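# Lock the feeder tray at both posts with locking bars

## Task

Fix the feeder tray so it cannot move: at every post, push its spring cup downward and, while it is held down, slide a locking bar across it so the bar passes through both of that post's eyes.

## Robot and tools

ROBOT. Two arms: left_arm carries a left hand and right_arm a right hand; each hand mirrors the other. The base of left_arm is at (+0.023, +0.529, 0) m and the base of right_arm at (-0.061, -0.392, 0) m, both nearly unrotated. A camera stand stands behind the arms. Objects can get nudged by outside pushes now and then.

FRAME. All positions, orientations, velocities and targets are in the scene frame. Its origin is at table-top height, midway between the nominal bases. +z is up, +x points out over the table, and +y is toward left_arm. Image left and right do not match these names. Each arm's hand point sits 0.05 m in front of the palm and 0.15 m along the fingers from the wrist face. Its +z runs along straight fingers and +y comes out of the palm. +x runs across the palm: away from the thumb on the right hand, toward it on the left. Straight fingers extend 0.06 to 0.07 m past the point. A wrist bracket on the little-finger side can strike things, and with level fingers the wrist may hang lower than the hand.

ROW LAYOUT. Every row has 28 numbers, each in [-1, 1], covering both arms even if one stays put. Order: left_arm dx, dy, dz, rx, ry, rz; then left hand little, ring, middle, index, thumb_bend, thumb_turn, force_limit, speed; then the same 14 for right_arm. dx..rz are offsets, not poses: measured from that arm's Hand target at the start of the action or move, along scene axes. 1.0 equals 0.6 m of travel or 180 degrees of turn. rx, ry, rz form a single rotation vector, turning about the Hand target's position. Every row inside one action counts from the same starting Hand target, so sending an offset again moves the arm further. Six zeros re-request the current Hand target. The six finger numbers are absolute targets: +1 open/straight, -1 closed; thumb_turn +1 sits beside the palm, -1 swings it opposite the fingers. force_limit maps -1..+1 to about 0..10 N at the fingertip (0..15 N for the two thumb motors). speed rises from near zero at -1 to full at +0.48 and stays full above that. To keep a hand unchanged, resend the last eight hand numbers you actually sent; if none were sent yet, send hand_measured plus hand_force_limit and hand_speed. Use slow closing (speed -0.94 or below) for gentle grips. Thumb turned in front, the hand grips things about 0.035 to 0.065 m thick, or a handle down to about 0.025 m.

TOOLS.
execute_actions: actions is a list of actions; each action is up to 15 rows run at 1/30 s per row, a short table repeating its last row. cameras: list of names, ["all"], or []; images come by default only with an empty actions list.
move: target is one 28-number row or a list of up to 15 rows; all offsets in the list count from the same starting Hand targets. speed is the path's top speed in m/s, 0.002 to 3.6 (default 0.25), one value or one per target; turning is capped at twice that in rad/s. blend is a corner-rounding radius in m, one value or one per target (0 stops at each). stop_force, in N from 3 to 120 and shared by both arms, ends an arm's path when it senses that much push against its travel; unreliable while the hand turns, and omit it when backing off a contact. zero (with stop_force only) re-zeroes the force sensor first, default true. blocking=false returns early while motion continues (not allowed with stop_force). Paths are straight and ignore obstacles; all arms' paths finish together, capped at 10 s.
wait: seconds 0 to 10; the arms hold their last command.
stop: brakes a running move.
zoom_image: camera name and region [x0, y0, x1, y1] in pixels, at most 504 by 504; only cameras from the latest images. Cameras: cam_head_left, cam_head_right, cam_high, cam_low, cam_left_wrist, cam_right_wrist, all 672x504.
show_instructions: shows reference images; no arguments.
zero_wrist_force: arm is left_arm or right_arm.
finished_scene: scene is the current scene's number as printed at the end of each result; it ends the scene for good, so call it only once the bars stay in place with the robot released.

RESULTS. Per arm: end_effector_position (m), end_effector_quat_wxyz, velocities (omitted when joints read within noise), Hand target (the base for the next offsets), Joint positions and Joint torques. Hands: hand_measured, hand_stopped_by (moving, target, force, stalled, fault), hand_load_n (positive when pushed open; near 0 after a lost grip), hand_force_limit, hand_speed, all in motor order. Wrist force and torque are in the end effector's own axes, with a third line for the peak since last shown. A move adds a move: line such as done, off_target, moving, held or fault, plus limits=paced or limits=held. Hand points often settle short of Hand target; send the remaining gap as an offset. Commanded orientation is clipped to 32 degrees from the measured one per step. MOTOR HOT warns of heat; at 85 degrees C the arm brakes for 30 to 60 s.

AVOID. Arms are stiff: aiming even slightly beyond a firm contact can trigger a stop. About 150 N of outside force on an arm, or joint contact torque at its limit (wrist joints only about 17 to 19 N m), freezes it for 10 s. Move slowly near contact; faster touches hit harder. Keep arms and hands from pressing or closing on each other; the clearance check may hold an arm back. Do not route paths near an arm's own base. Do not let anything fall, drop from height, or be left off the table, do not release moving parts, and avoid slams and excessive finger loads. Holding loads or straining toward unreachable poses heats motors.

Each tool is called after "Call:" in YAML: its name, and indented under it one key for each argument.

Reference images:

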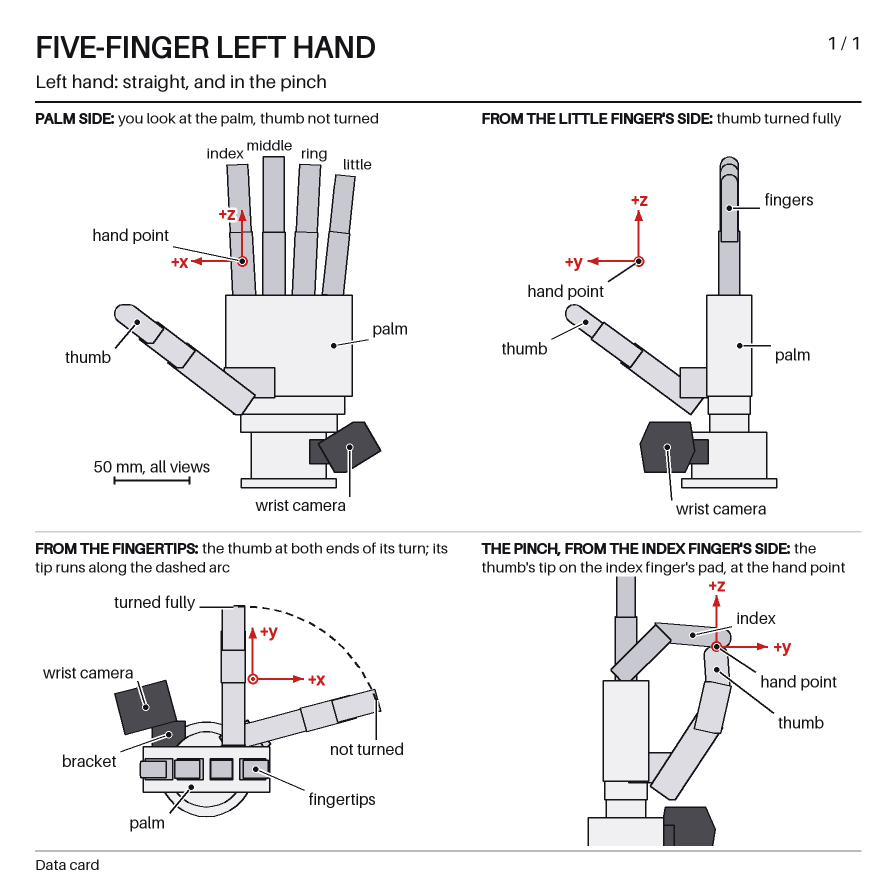

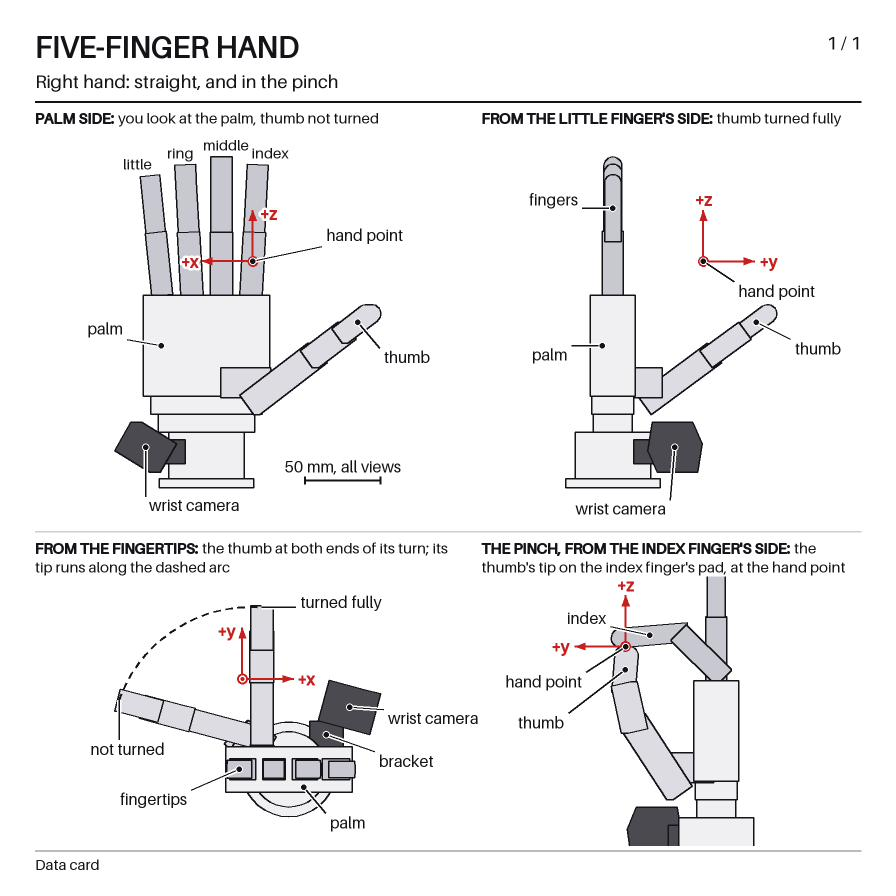

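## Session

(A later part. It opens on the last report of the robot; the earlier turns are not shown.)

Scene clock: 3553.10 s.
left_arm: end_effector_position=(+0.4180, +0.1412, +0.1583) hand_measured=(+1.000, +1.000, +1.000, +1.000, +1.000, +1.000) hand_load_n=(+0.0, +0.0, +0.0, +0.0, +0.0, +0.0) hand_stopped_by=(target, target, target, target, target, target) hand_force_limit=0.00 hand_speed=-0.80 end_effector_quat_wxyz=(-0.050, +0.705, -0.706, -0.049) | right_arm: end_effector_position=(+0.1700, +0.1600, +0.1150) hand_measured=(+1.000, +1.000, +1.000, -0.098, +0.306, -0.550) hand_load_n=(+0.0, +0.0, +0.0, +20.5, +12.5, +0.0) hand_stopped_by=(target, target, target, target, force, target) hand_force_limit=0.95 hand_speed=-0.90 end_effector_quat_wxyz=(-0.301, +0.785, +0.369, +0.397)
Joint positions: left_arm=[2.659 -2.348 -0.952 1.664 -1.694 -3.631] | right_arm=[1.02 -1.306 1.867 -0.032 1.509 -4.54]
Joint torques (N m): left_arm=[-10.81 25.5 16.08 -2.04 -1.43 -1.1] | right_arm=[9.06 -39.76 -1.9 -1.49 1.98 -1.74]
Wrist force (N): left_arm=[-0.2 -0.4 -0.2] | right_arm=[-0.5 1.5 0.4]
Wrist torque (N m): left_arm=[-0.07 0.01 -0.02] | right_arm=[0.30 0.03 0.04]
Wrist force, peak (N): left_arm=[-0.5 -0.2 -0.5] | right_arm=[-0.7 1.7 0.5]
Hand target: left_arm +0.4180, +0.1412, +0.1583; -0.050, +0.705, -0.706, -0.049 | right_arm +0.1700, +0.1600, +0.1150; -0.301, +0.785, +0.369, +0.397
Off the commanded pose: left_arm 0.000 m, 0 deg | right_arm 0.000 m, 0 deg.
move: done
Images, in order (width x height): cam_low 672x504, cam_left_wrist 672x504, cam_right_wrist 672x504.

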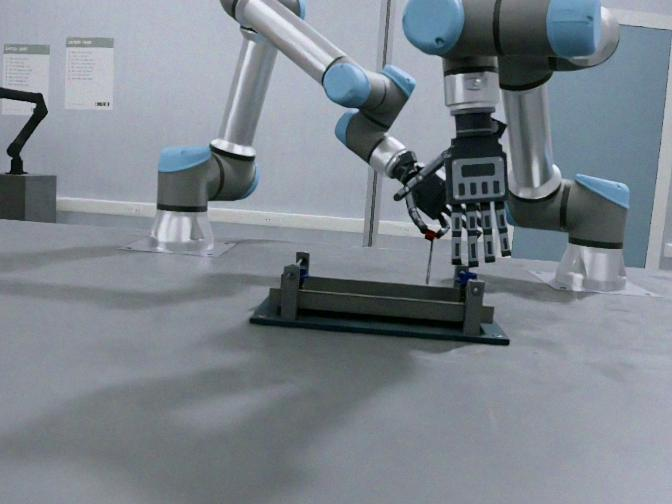

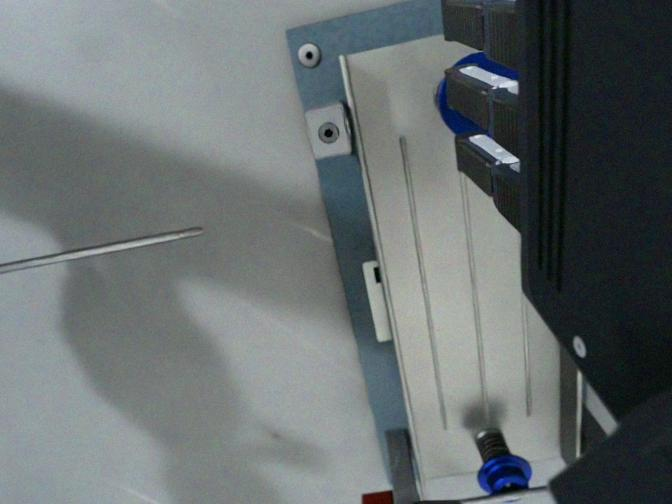

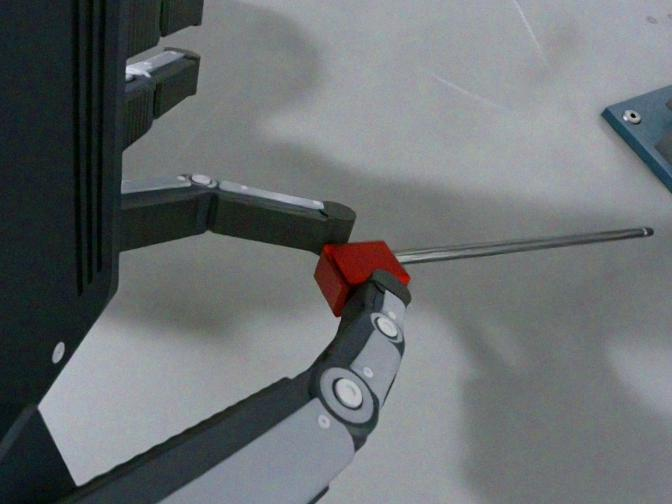

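Call:
move:
  target: [0,0,0,0,0,0,1,1,1,1,1,1,0,-0.8,0.1083,0.0683,0.0408,0,0,0,1,1,1,-0.1,0.1,-0.55,0.95,-0.9]
  speed: 0.03
  cameras: ["cam_right_wrist","cam_low","cam_left_wrist"]

Call:
zoom_image:
  camera: "cam_low"
  region: [400, 210, 520, 310]

Scene clock: 3734.30 s.
left_arm: end_effector_position=(+0.4180, +0.1412, +0.1583) hand_measured=(+1.000, +1.000, +1.000, +1.000, +1.000, +1.000) hand_load_n=(+0.0, +0.0, +0.0, +0.0, +0.0, +0.0) hand_stopped_by=(target, target, target, target, target, target) hand_force_limit=0.00 hand_speed=-0.80 end_effector_quat_wxyz=(-0.050, +0.705, -0.706, -0.049) | right_arm: end_effector_position=(+0.2349, +0.2009, +0.1395) hand_measured=(+1.000, +1.000, +1.000, -0.098, +0.306, -0.550) hand_load_n=(+0.0, +0.0, +0.0, +20.0, +12.5, +0.0) hand_stopped_by=(target, target, target, target, force, target) hand_force_limit=0.95 hand_speed=-0.90 end_effector_quat_wxyz=(-0.301, +0.785, +0.369, +0.397)
Joint positions: left_arm=[2.659 -2.348 -0.952 1.664 -1.694 -3.631] | right_arm=[0.946 -1.207 1.659 0.08 1.446 -4.577]
Joint torques (N m): left_arm=[-9.7 26.2 17.2 -2.1 -1.4 -1.05] | right_arm=[-9.4 -15.03 -35.92 1.5 -2.29 -1.93]
Wrist force (N): left_arm=[-0.3 -0.1 -0.3] | right_arm=[-0.6 1.0 0.4]
Wrist torque (N m): left_arm=[-0.03 0.03 -0.03] | right_arm=[0.24 0.02 0.06]
Wrist force, peak (N): left_arm=[-0.2 -0.4 -0.5] | right_arm=[-0.7 1.5 0.6]
Hand target: left_arm +0.4180, +0.1412, +0.1583; -0.050, +0.705, -0.706, -0.049 | right_arm +0.2349, +0.2010, +0.1395; -0.301, +0.785, +0.369, +0.397
Off the commanded pose: left_arm 0.000 m, 0 deg | right_arm 0.000 m, 0 deg.
move: done
Images, in order (width x height): cam_low 672x504, cam_left_wrist 672x504, cam_right_wrist 672x504.

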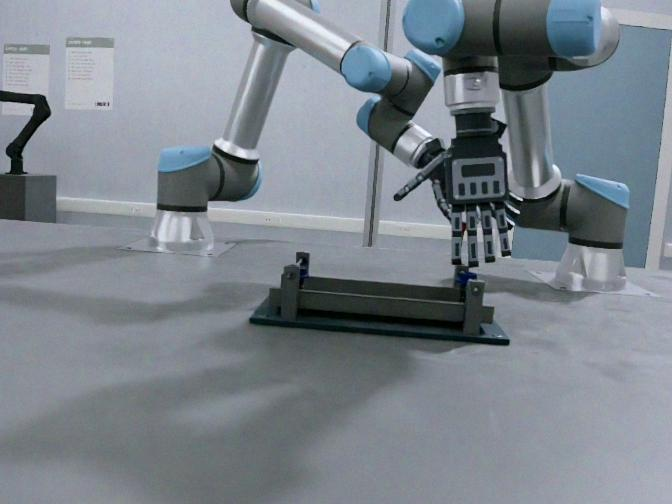

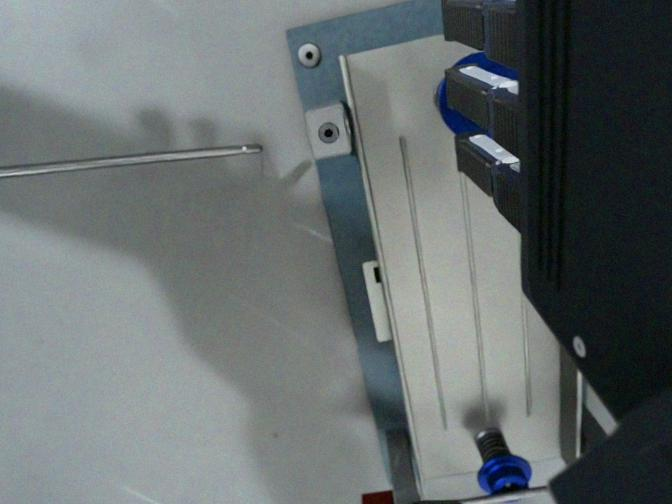

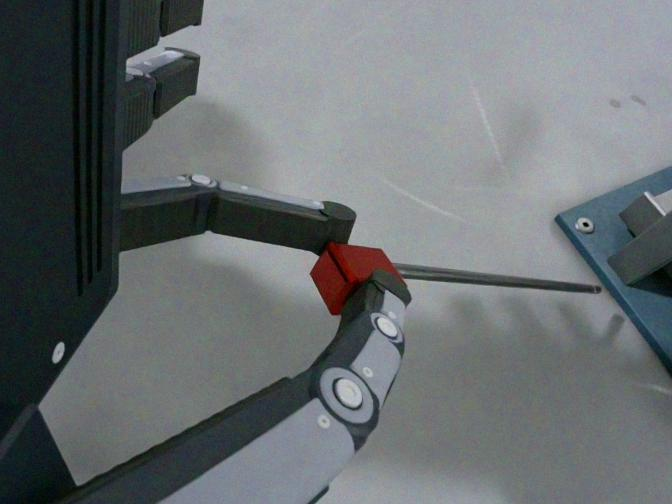

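Scaled by 4.200 from the camera's 672x504 image, which has a finer 960x720 frame.

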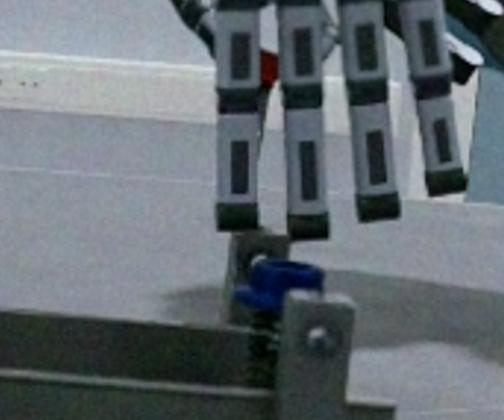

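Call:
wait:
  seconds: 0.1
  cameras: ["cam_left_wrist","cam_right_wrist","cam_low"]

Scene clock: 3773.43 s.
left_arm: end_effector_position=(+0.4180, +0.1412, +0.1583) hand_measured=(+1.000, +1.000, +1.000, +1.000, +1.000, +1.000) hand_load_n=(+0.0, +0.0, +0.0, +0.0, +0.0, +0.0) hand_stopped_by=(target, target, target, target, target, target) hand_force_limit=0.00 hand_speed=-0.80 end_effector_quat_wxyz=(-0.050, +0.705, -0.706, -0.049) | right_arm: end_effector_position=(+0.2349, +0.2010, +0.1395) hand_measured=(+1.000, +1.000, +1.000, -0.098, +0.306, -0.550) hand_load_n=(+0.0, +0.0, +0.0, +20.5, +12.5, +0.5) hand_stopped_by=(target, target, target, target, force, target) hand_force_limit=0.95 hand_speed=-0.90 end_effector_quat_wxyz=(-0.301, +0.785, +0.369, +0.397)
Joint positions: left_arm=[2.659 -2.348 -0.952 1.664 -1.694 -3.631] | right_arm=[0.946 -1.207 1.659 0.08 1.446 -4.577]
Joint torques (N m): left_arm=[-9.87 25.91 17.4 -2.24 -1.3 -1.14] | right_arm=[-9.74 -15.44 -36.27 1.38 -2.28 -2.04]
Wrist force (N): left_arm=[-0.2 -0.3 -0.2] | right_arm=[-0.6 1.2 0.3]
Wrist torque (N m): left_arm=[-0.06 0.01 -0.02] | right_arm=[0.27 0.03 0.07]
Wrist force, peak (N): left_arm=[-0.3 -0.4 -0.4] | right_arm=[-0.6 1.5 0.6]
Hand target: left_arm +0.4180, +0.1412, +0.1583; -0.050, +0.705, -0.706, -0.049 | right_arm +0.2349, +0.2010, +0.1395; -0.301, +0.785, +0.369, +0.397
Off the commanded pose: left_arm 0.000 m, 0 deg | right_arm 0.000 m, 0 deg.
wait: 0.10 s; at rest from the start
Images, in order (width x height): cam_low 672x504, cam_left_wrist 672x504, cam_right_wrist 672x504.

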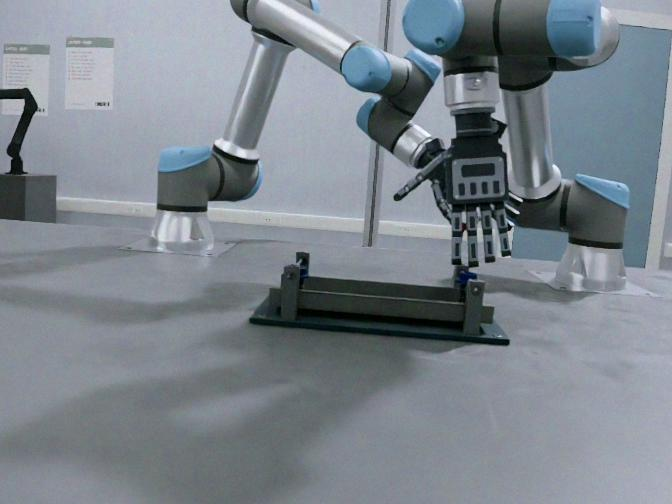

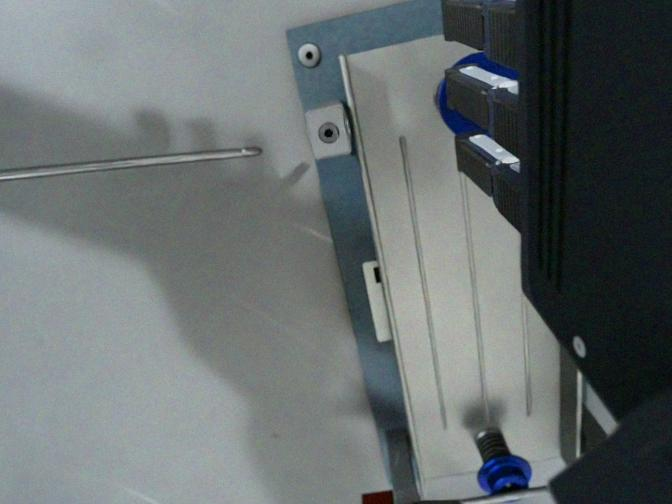

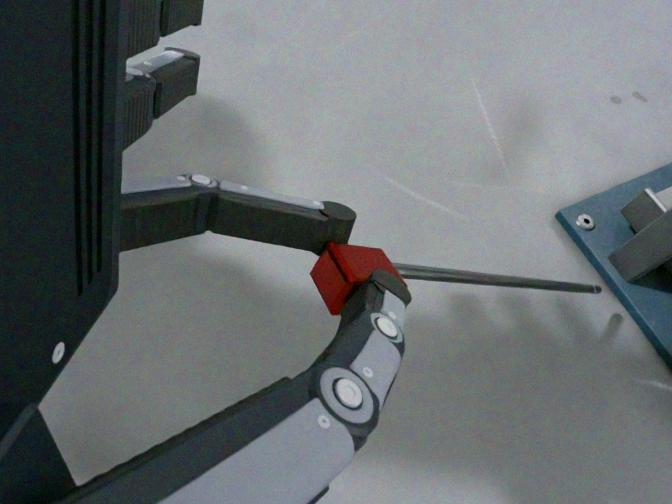

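Call:
move:
  target: [0,0,0,0,0,0, 1,1,1,1,1,1,0,-0.8, 0.0,0.01,0.065,0,0,0, 1,1,1,-0.1,0.1,-0.55,0.95,-0.9]
  speed: 0.04
  cameras: ["cam_left_wrist","cam_right_wrist","cam_low"]

Scene clock: 3801.73 s.
left_arm: end_effector_position=(+0.4180, +0.1412, +0.1583) hand_measured=(+1.000, +1.000, +1.000, +1.000, +1.000, +1.000) hand_load_n=(+0.0, +0.0, +0.0, +0.0, +0.0, +0.0) hand_stopped_by=(target, target, target, target, target, target) hand_force_limit=0.00 hand_speed=-0.80 end_effector_quat_wxyz=(-0.050, +0.705, -0.706, -0.049) | right_arm: end_effector_position=(+0.2349, +0.2070, +0.1784) hand_measured=(+1.000, +1.000, +1.000, -0.098, +0.306, -0.550) hand_load_n=(+0.0, +0.0, +0.0, +20.5, +12.5, +0.0) hand_stopped_by=(target, target, target, target, force, target) hand_force_limit=0.95 hand_speed=-0.90 end_effector_quat_wxyz=(-0.301, +0.785, +0.369, +0.397)
Joint positions: left_arm=[2.659 -2.348 -0.952 1.664 -1.694 -3.631] | right_arm=[0.954 -1.23 1.584 0.178 1.452 -4.573]
Joint torques (N m): left_arm=[-10.42 25.59 17.84 -2.43 -1.36 -1.18] | right_arm=[8.22 -47.52 -36.55 1.38 1.75 1.44]
Wrist force (N): left_arm=[-0.1 -0.2 -0.2] | right_arm=[-0.4 1.3 0.3]
Wrist torque (N m): left_arm=[-0.05 0.01 -0.02] | right_arm=[0.29 0.00 0.07]
Wrist force, peak (N): left_arm=[-0.4 -0.4 -0.4] | right_arm=[-0.8 1.7 0.0]
Hand target: left_arm +0.4180, +0.1412, +0.1583; -0.050, +0.705, -0.706, -0.049 | right_arm +0.2349, +0.2070, +0.1785; -0.301, +0.785, +0.369, +0.397
Off the commanded pose: left_arm 0.000 m, 0 deg | right_arm 0.000 m, 0 deg.
move: done
Images, in order (width x height): cam_low 672x504, cam_left_wrist 672x504, cam_right_wrist 672x504.

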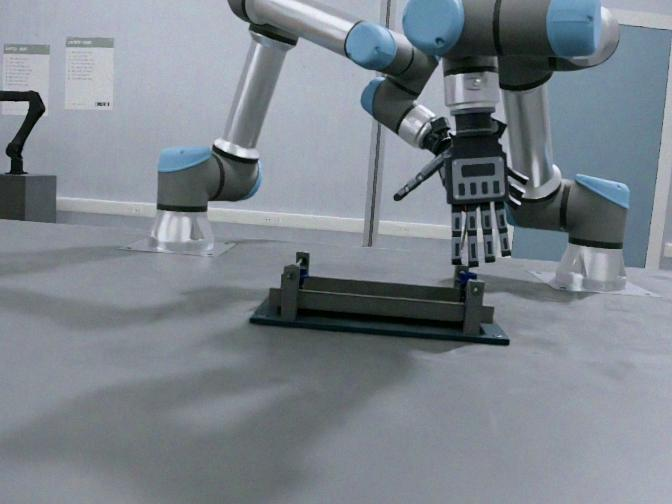

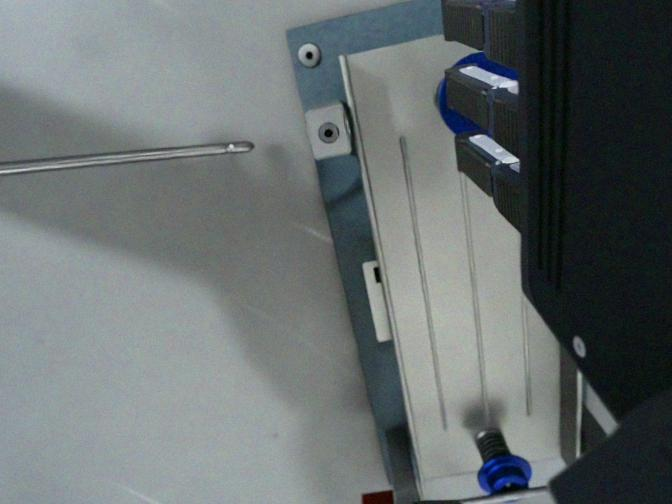

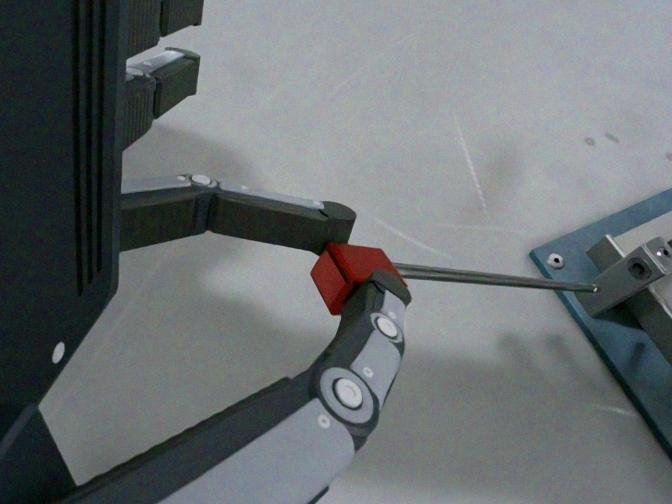

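Call:
zoom_image:
  camera: "cam_right_wrist"
  region: [520, 200, 672, 314]

Call:
zoom_image:
  camera: "cam_low"
  region: [400, 170, 520, 310]

Scaled by 3.316 from the camera's 672x504 image, which has a finer 960x720 frame.

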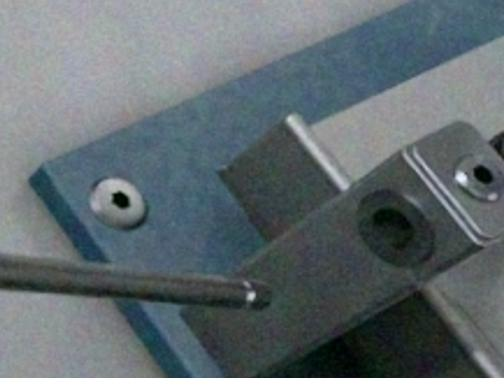

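Scaled by 3.600 from the camera's 672x504 image, which has a finer 960x720 frame.

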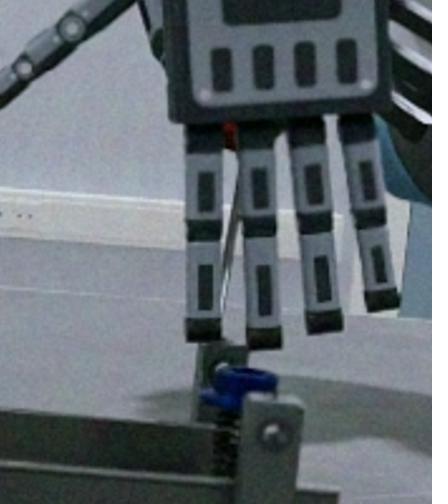

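Call:
zoom_image:
  camera: "cam_low"
  region: [445, 220, 485, 290]

Call:
zoom_image:
  camera: "cam_left_wrist"
  region: [200, 80, 400, 230]

Scaled by 7.200 from the camera's 672x504 image, which has a finer 960x720 frame.

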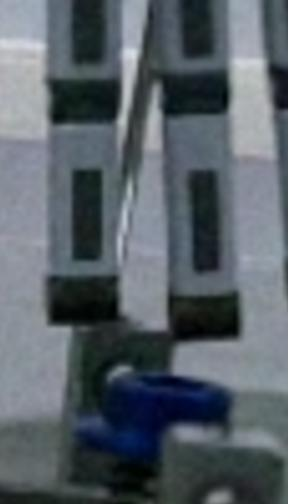

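Scaled by 2.520 from the camera's 672x504 image, which has a finer 960x720 frame.

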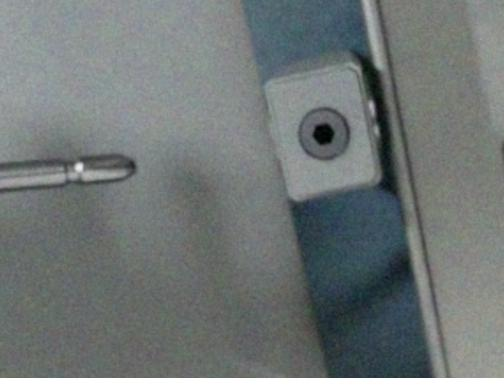

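Call:
move:
  target: [0,0,0,0,0,0, 1,1,1,1,1,1,0,-0.8, 0.043,0.0,0.0,0,0,0, 1,1,1,-0.1,0.1,-0.55,0.95,-0.9]
  speed: 0.04
  cameras: ["cam_left_wrist","cam_right_wrist","cam_low"]

Call:
zoom_image:
  camera: "cam_right_wrist"
  region: [520, 200, 672, 314]

Call:
zoom_image:
  camera: "cam_left_wrist"
  region: [200, 80, 400, 230]

Scene clock: 3835.87 s.
left_arm: end_effector_position=(+0.4180, +0.1412, +0.1583) hand_measured=(+1.000, +1.000, +1.000, +1.000, +1.000, +1.000) hand_load_n=(+0.0, -0.5, +0.0, +0.0, +0.0, +0.0) hand_stopped_by=(target, target, target, target, target, target) hand_force_limit=0.00 hand_speed=-0.80 end_effector_quat_wxyz=(-0.050, +0.705, -0.706, -0.049) | right_arm: end_effector_position=(+0.2606, +0.2070, +0.1785) hand_measured=(+1.000, +1.000, +1.000, -0.098, +0.306, -0.550) hand_load_n=(+0.0, +0.0, +0.0, +20.5, +12.5, +0.0) hand_stopped_by=(target, target, target, target, force, target) hand_force_limit=0.95 hand_speed=-0.90 end_effector_quat_wxyz=(-0.301, +0.785, +0.369, +0.397)
Joint positions: left_arm=[2.659 -2.348 -0.952 1.664 -1.694 -3.631] | right_arm=[0.91 -1.208 1.554 0.189 1.414 -4.596]
Joint torques (N m): left_arm=[-10.21 25.71 17.78 -2.64 -1.32 -1.22] | right_arm=[-9.87 -16.06 -36.83 1.45 -2.33 -2.04]
Wrist force (N): left_arm=[-0.3 -0.1 -0.2] | right_arm=[-0.4 1.4 0.5]
Wrist torque (N m): left_arm=[-0.04 0.03 -0.03] | right_arm=[0.28 0.00 0.09]
Wrist force, peak (N): left_arm=[-0.6 -0.2 -0.3] | right_arm=[-0.8 1.6 0.6]
Hand target: left_arm +0.4180, +0.1412, +0.1583; -0.050, +0.705, -0.706, -0.049 | right_arm +0.2607, +0.2070, +0.1785; -0.301, +0.785, +0.369, +0.397
Off the commanded pose: left_arm 0.000 m, 0 deg | right_arm 0.000 m, 0 deg.
move: done
Images, in order (width x height): cam_low 672x504, cam_left_wrist 672x504, cam_right_wrist 672x504.

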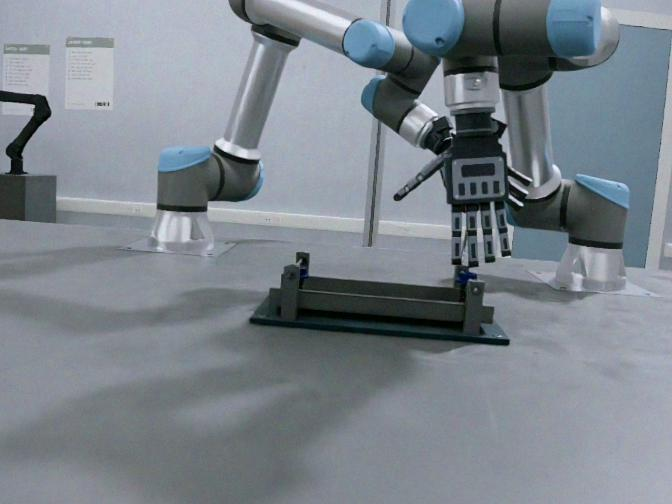

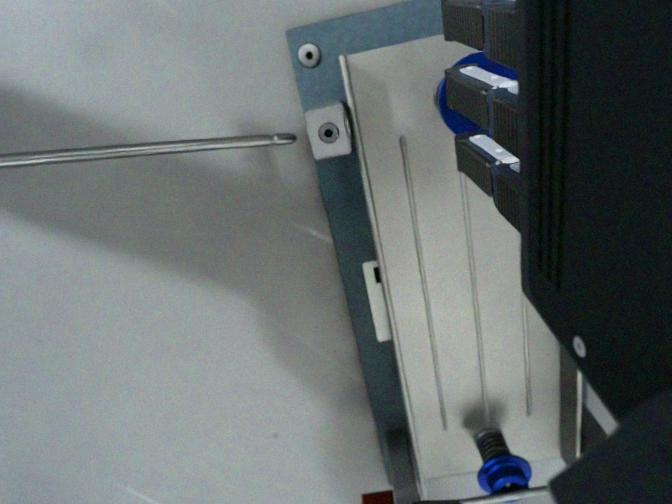

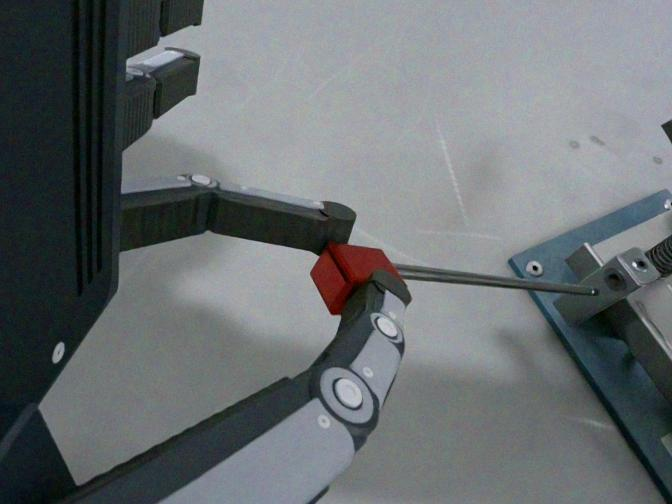

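Scaled by 3.316 from the camera's 672x504 image, which has a finer 960x720 frame.

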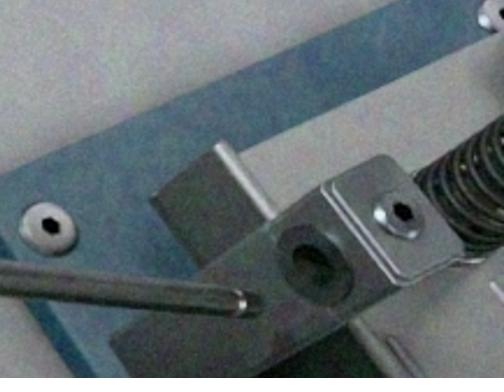

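Scaled by 2.520 from the camera's 672x504 image, which has a finer 960x720 frame.

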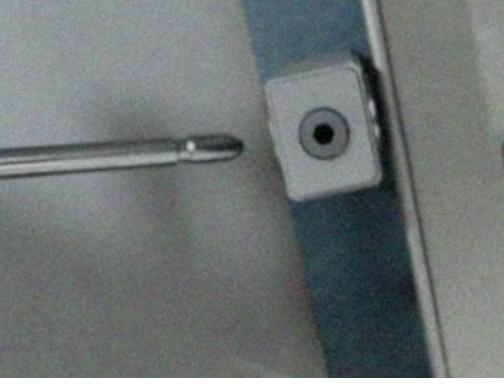

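Call:
move:
  target: [0,0,0,0,0,0, 1,1,1,1,1,1,0,-0.8, 0.012,0.0025,0.005,0,0,0, 1,1,1,-0.1,0.1,-0.55,0.95,-0.9]
  speed: 0.03
  stop_force: 4
  cameras: ["cam_left_wrist","cam_right_wrist","cam_low"]

Call:
zoom_image:
  camera: "cam_right_wrist"
  region: [540, 230, 672, 329]

Call:
zoom_image:
  camera: "cam_left_wrist"
  region: [260, 90, 380, 180]

Call:
zoom_image:
  camera: "cam_low"
  region: [445, 220, 485, 290]

Scene clock: 3866.67 s.
left_arm: end_effector_position=(+0.4180, +0.1412, +0.1583) hand_measured=(+1.000, +1.000, +1.000, +1.000, +1.000, +1.000) hand_load_n=(+0.0, +0.0, +0.0, -0.5, +0.0, +0.0) hand_stopped_by=(target, target, target, target, target, target) hand_force_limit=0.00 hand_speed=-0.80 end_effector_quat_wxyz=(-0.050, +0.705, -0.706, -0.049) | right_arm: end_effector_position=(+0.2679, +0.2085, +0.1815) hand_measured=(+1.000, +1.000, +1.000, -0.098, +0.306, -0.550) hand_load_n=(+0.0, +0.0, +0.0, +20.5, +13.0, +0.0) hand_stopped_by=(target, target, target, target, force, target) hand_force_limit=0.95 hand_speed=-0.90 end_effector_quat_wxyz=(-0.301, +0.785, +0.369, +0.397)
Joint positions: left_arm=[2.659 -2.348 -0.952 1.664 -1.694 -3.631] | right_arm=[0.9 -1.201 1.535 0.201 1.406 -4.601]
Joint torques (N m): left_arm=[-9.8 26.77 19.19 -2.75 -1.4 -1.23] | right_arm=[-10.67 -15.68 -36.73 1.36 -1.81 -1.98]
Wrist force (N): left_arm=[-0.3 -0.2 -0.2] | right_arm=[0.1 -0.4 -0.8]
Wrist torque (N m): left_arm=[-0.04 0.03 -0.03] | right_arm=[0.29 0.00 0.08]
Wrist force, peak (N): left_arm=[-0.4 -0.4 -0.5] | right_arm=[-0.8 1.5 0.2]
Hand target: left_arm +0.4180, +0.1412, +0.1583; -0.050, +0.705, -0.706, -0.049 | right_arm +0.2679, +0.2085, +0.1815; -0.301, +0.785, +0.369, +0.397
Off the commanded pose: left_arm 0.000 m, 0 deg | right_arm 0.000 m, 0 deg.
move: done
Images, in order (width x height): cam_low 672x504, cam_left_wrist 672x504, cam_right_wrist 672x504.

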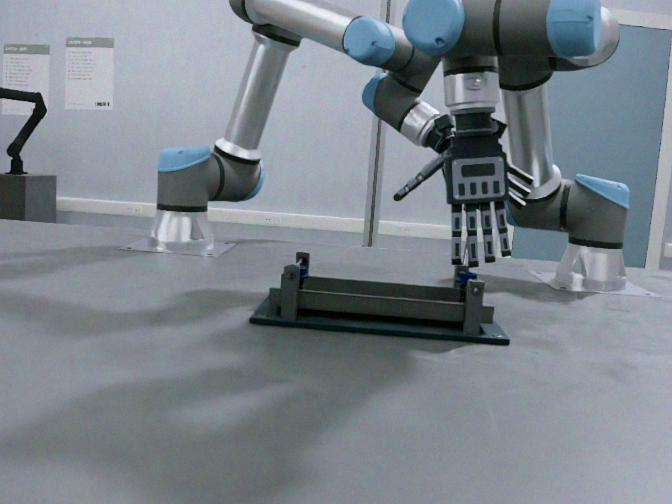

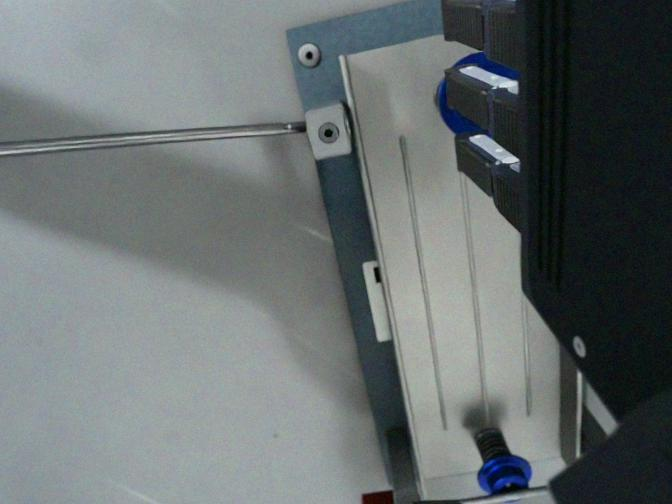

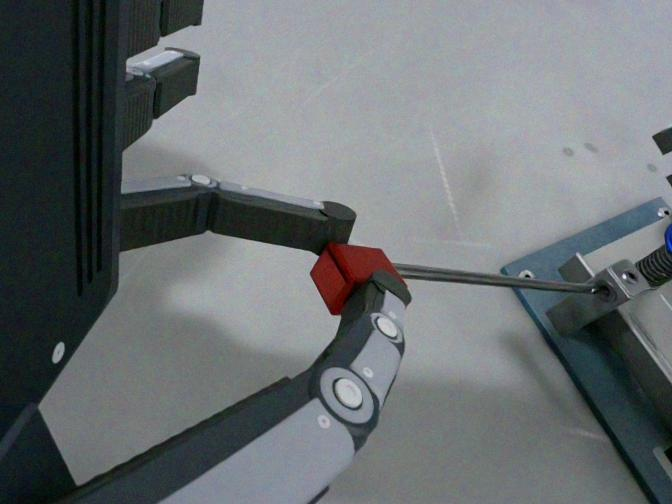

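Scaled by 3.818 from the camera's 672x504 image, which has a finer 960x720 frame.

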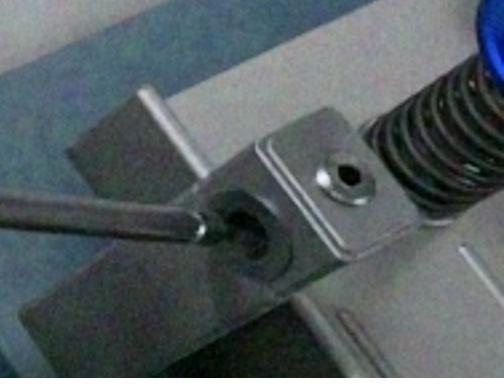

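Scaled by 4.200 from the camera's 672x504 image, which has a finer 960x720 frame.

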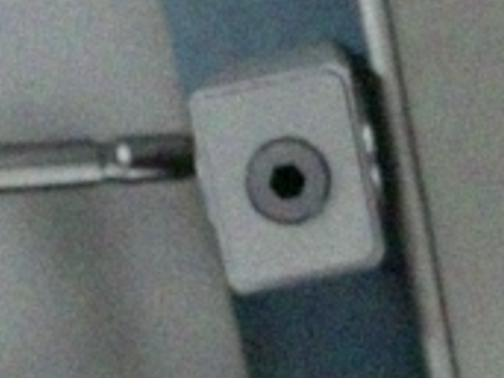

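Scaled by 7.200 from the camera's 672x504 image, which has a finer 960x720 frame.

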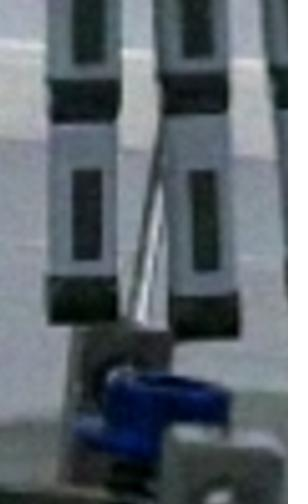

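Call:
move:
  target: [0,0,0,0,0,0, 1,1,1,1,1,1,0,-0.8, -0.0083,-0.0058,0.0033,0,0,0, 1,1,1,-0.1,0.1,-0.55,0.95,-0.9]
  speed: 0.03
  cameras: ["cam_left_wrist","cam_right_wrist","cam_low"]

Call:
zoom_image:
  camera: "cam_right_wrist"
  region: [540, 230, 672, 329]

Call:
zoom_image:
  camera: "cam_left_wrist"
  region: [260, 90, 380, 180]

Call:
zoom_image:
  camera: "cam_low"
  region: [445, 220, 485, 290]

Scene clock: 3902.20 s.
left_arm: end_effector_position=(+0.4180, +0.1412, +0.1583) hand_measured=(+1.000, +1.000, +1.000, +1.000, +1.000, +1.000) hand_load_n=(+0.0, +0.0, +0.0, +0.0, +0.0, +0.0) hand_stopped_by=(target, target, target, target, target, target) hand_force_limit=0.00 hand_speed=-0.80 end_effector_quat_wxyz=(-0.050, +0.705, -0.706, -0.049) | right_arm: end_effector_position=(+0.2631, +0.2051, +0.1834) hand_measured=(+1.000, +1.000, +1.000, -0.098, +0.306, -0.550) hand_load_n=(+0.0, +0.0, -0.5, +20.5, +13.0, +0.0) hand_stopped_by=(target, target, target, target, force, target) hand_force_limit=0.95 hand_speed=-0.90 end_effector_quat_wxyz=(-0.301, +0.785, +0.369, +0.397)
Joint positions: left_arm=[2.659 -2.348 -0.952 1.664 -1.694 -3.631] | right_arm=[0.903 -1.214 1.548 0.201 1.409 -4.599]
Joint torques (N m): left_arm=[-9.29 26.61 19.95 -2.71 -1.43 -1.05] | right_arm=[8.3 -47.52 -3.05 -0.96 1.7 1.42]
Wrist force (N): left_arm=[-0.3 -0.1 -0.5] | right_arm=[-0.7 1.1 0.4]
Wrist torque (N m): left_arm=[-0.02 0.02 -0.03] | right_arm=[0.25 0.04 0.06]
Wrist force, peak (N): left_arm=[-0.2 -0.2 -0.7] | right_arm=[-0.7 1.4 0.1]
Hand target: left_arm +0.4180, +0.1412, +0.1583; -0.050, +0.705, -0.706, -0.049 | right_arm +0.2630, +0.2050, +0.1835; -0.301, +0.785, +0.369, +0.397
Off the commanded pose: left_arm 0.000 m, 0 deg | right_arm 0.000 m, 0 deg.
move: done
Images, in order (width x height): cam_low 672x504, cam_left_wrist 672x504, cam_right_wrist 672x504.

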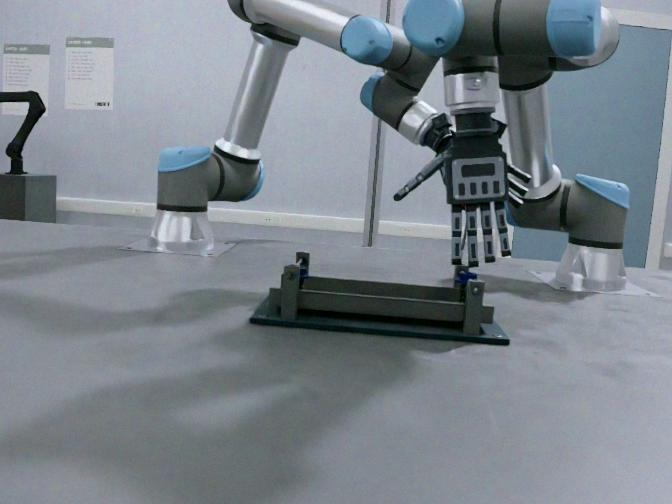

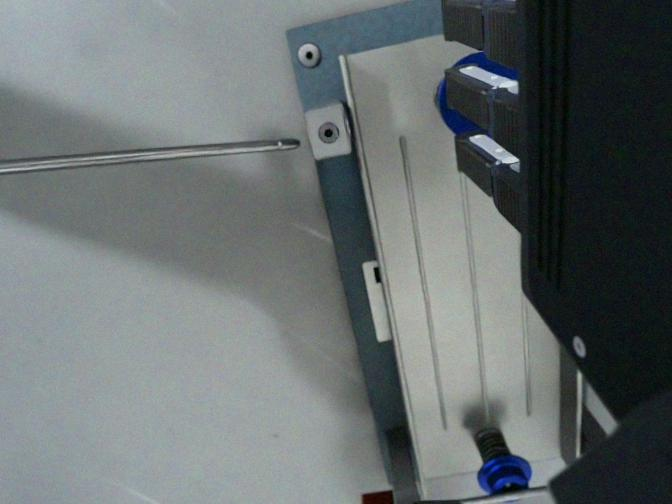

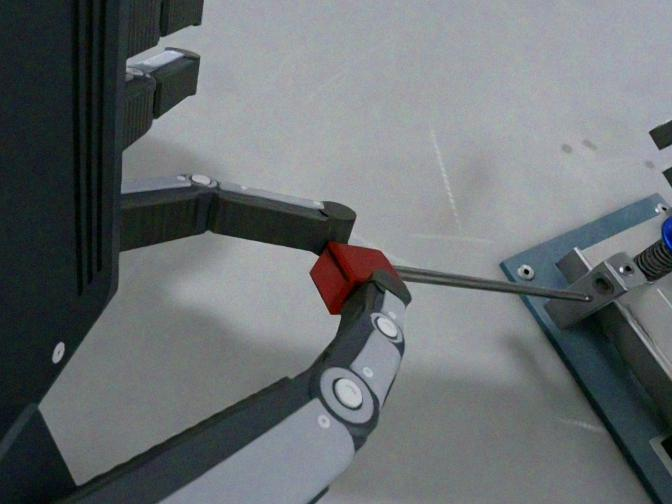

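Scaled by 3.818 from the camera's 672x504 image, which has a finer 960x720 frame.

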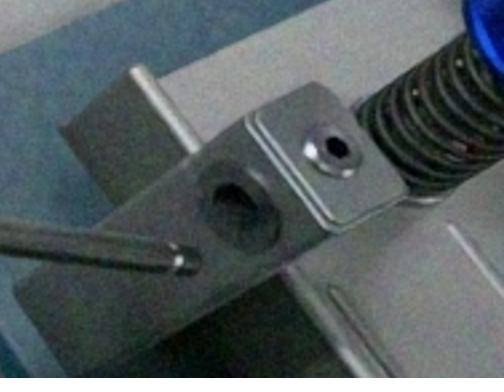

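Scaled by 4.200 from the camera's 672x504 image, which has a finer 960x720 frame.

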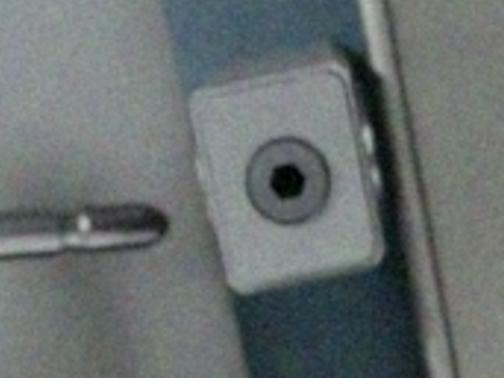

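Scaled by 7.200 from the camera's 672x504 image, which has a finer 960x720 frame.

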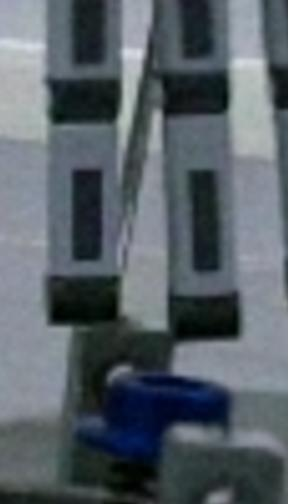

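Call:
move:
  target: [0,0,0,0,0,0, 1,1,1,1,1,1,0,-0.8, 0.003,0.0043,0.0133,0,0,0, 1,1,1,-0.1,0.1,-0.55,0.95,-0.9]
  speed: 0.03
  stop_force: 4
  cameras: ["cam_left_wrist","cam_right_wrist","cam_low"]

Call:
zoom_image:
  camera: "cam_right_wrist"
  region: [540, 230, 672, 329]

Call:
zoom_image:
  camera: "cam_left_wrist"
  region: [260, 90, 380, 180]

Call:
zoom_image:
  camera: "cam_low"
  region: [445, 220, 485, 290]

Scene clock: 3945.63 s.
left_arm: end_effector_position=(+0.4180, +0.1412, +0.1583) hand_measured=(+1.000, +1.000, +1.000, +1.000, +1.000, +1.000) hand_load_n=(+0.0, +0.0, +0.0, +0.0, +0.0, +0.0) hand_stopped_by=(target, target, target, target, target, target) hand_force_limit=0.00 hand_speed=-0.80 end_effector_quat_wxyz=(-0.050, +0.705, -0.706, -0.049) | right_arm: end_effector_position=(+0.2648, +0.2076, +0.1915) hand_measured=(+1.000, +1.000, +1.000, -0.098, +0.306, -0.550) hand_load_n=(+0.0, +0.0, +0.0, +20.5, +12.5, +0.0) hand_stopped_by=(target, target, target, target, force, target) hand_force_limit=0.95 hand_speed=-0.90 end_effector_quat_wxyz=(-0.301, +0.785, +0.369, +0.397)
Joint positions: left_arm=[2.659 -2.348 -0.952 1.664 -1.694 -3.631] | right_arm=[0.904 -1.213 1.526 0.223 1.409 -4.599]
Joint torques (N m): left_arm=[-9.62 26.51 19.83 -2.89 -1.36 -1.16] | right_arm=[8.47 -15.81 -37.3 1.41 1.7 1.4]
Wrist force (N): left_arm=[-0.3 -0.3 -0.2] | right_arm=[-0.7 1.0 0.2]
Wrist torque (N m): left_arm=[-0.07 0.03 -0.03] | right_arm=[0.24 0.06 0.05]
Wrist force, peak (N): left_arm=[-0.2 -0.3 -0.6] | right_arm=[-1.1 1.2 0.3]
Hand target: left_arm +0.4180, +0.1412, +0.1583; -0.050, +0.705, -0.706, -0.049 | right_arm +0.2648, +0.2076, +0.1915; -0.301, +0.785, +0.369, +0.397
Off the commanded pose: left_arm 0.000 m, 0 deg | right_arm 0.000 m, 0 deg.
move: done
Images, in order (width x height): cam_low 672x504, cam_left_wrist 672x504, cam_right_wrist 672x504.

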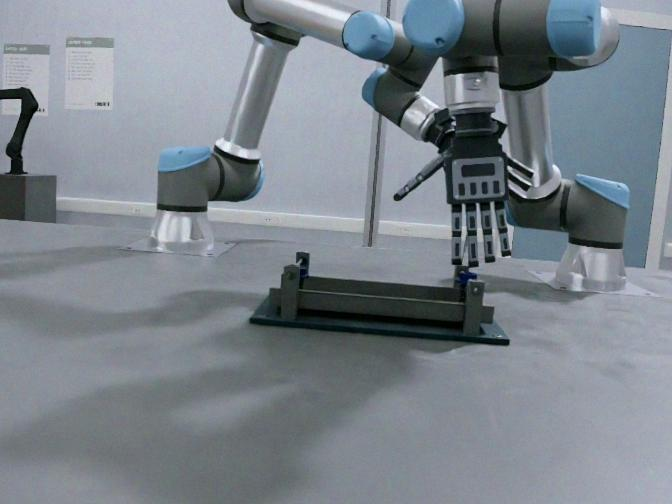

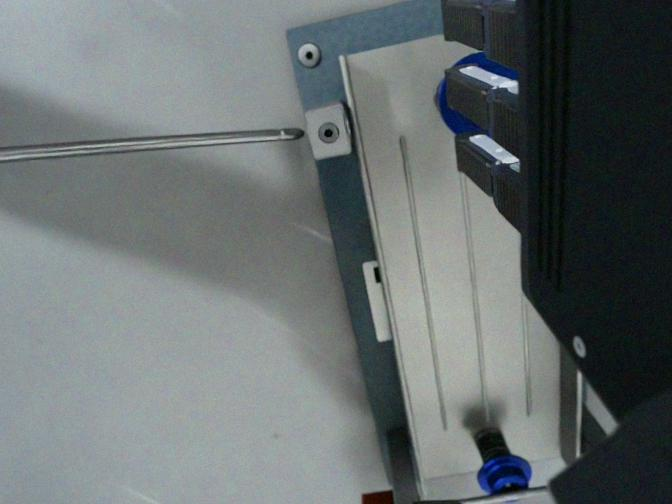

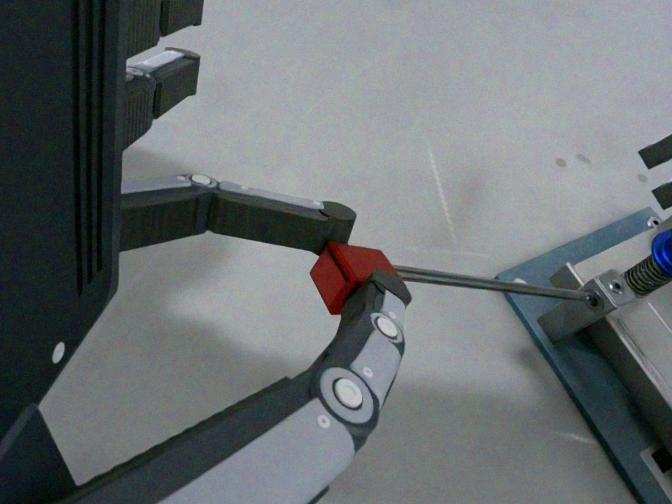

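Scaled by 3.818 from the camera's 672x504 image, which has a finer 960x720 frame.

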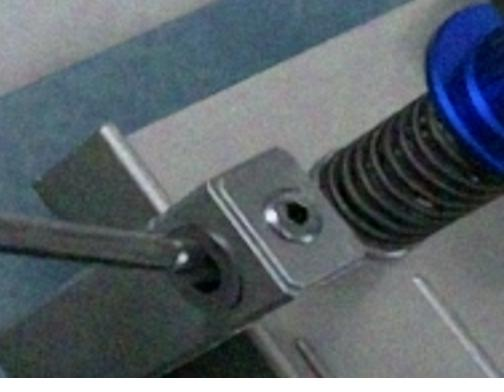

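Scaled by 4.200 from the camera's 672x504 image, which has a finer 960x720 frame.

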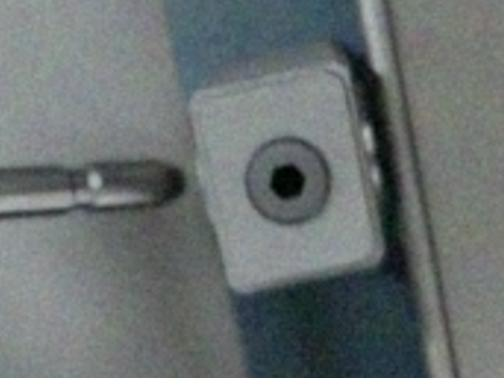

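Scaled by 7.200 from the camera's 672x504 image, which has a finer 960x720 frame.

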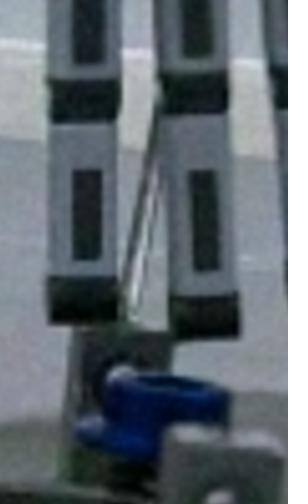

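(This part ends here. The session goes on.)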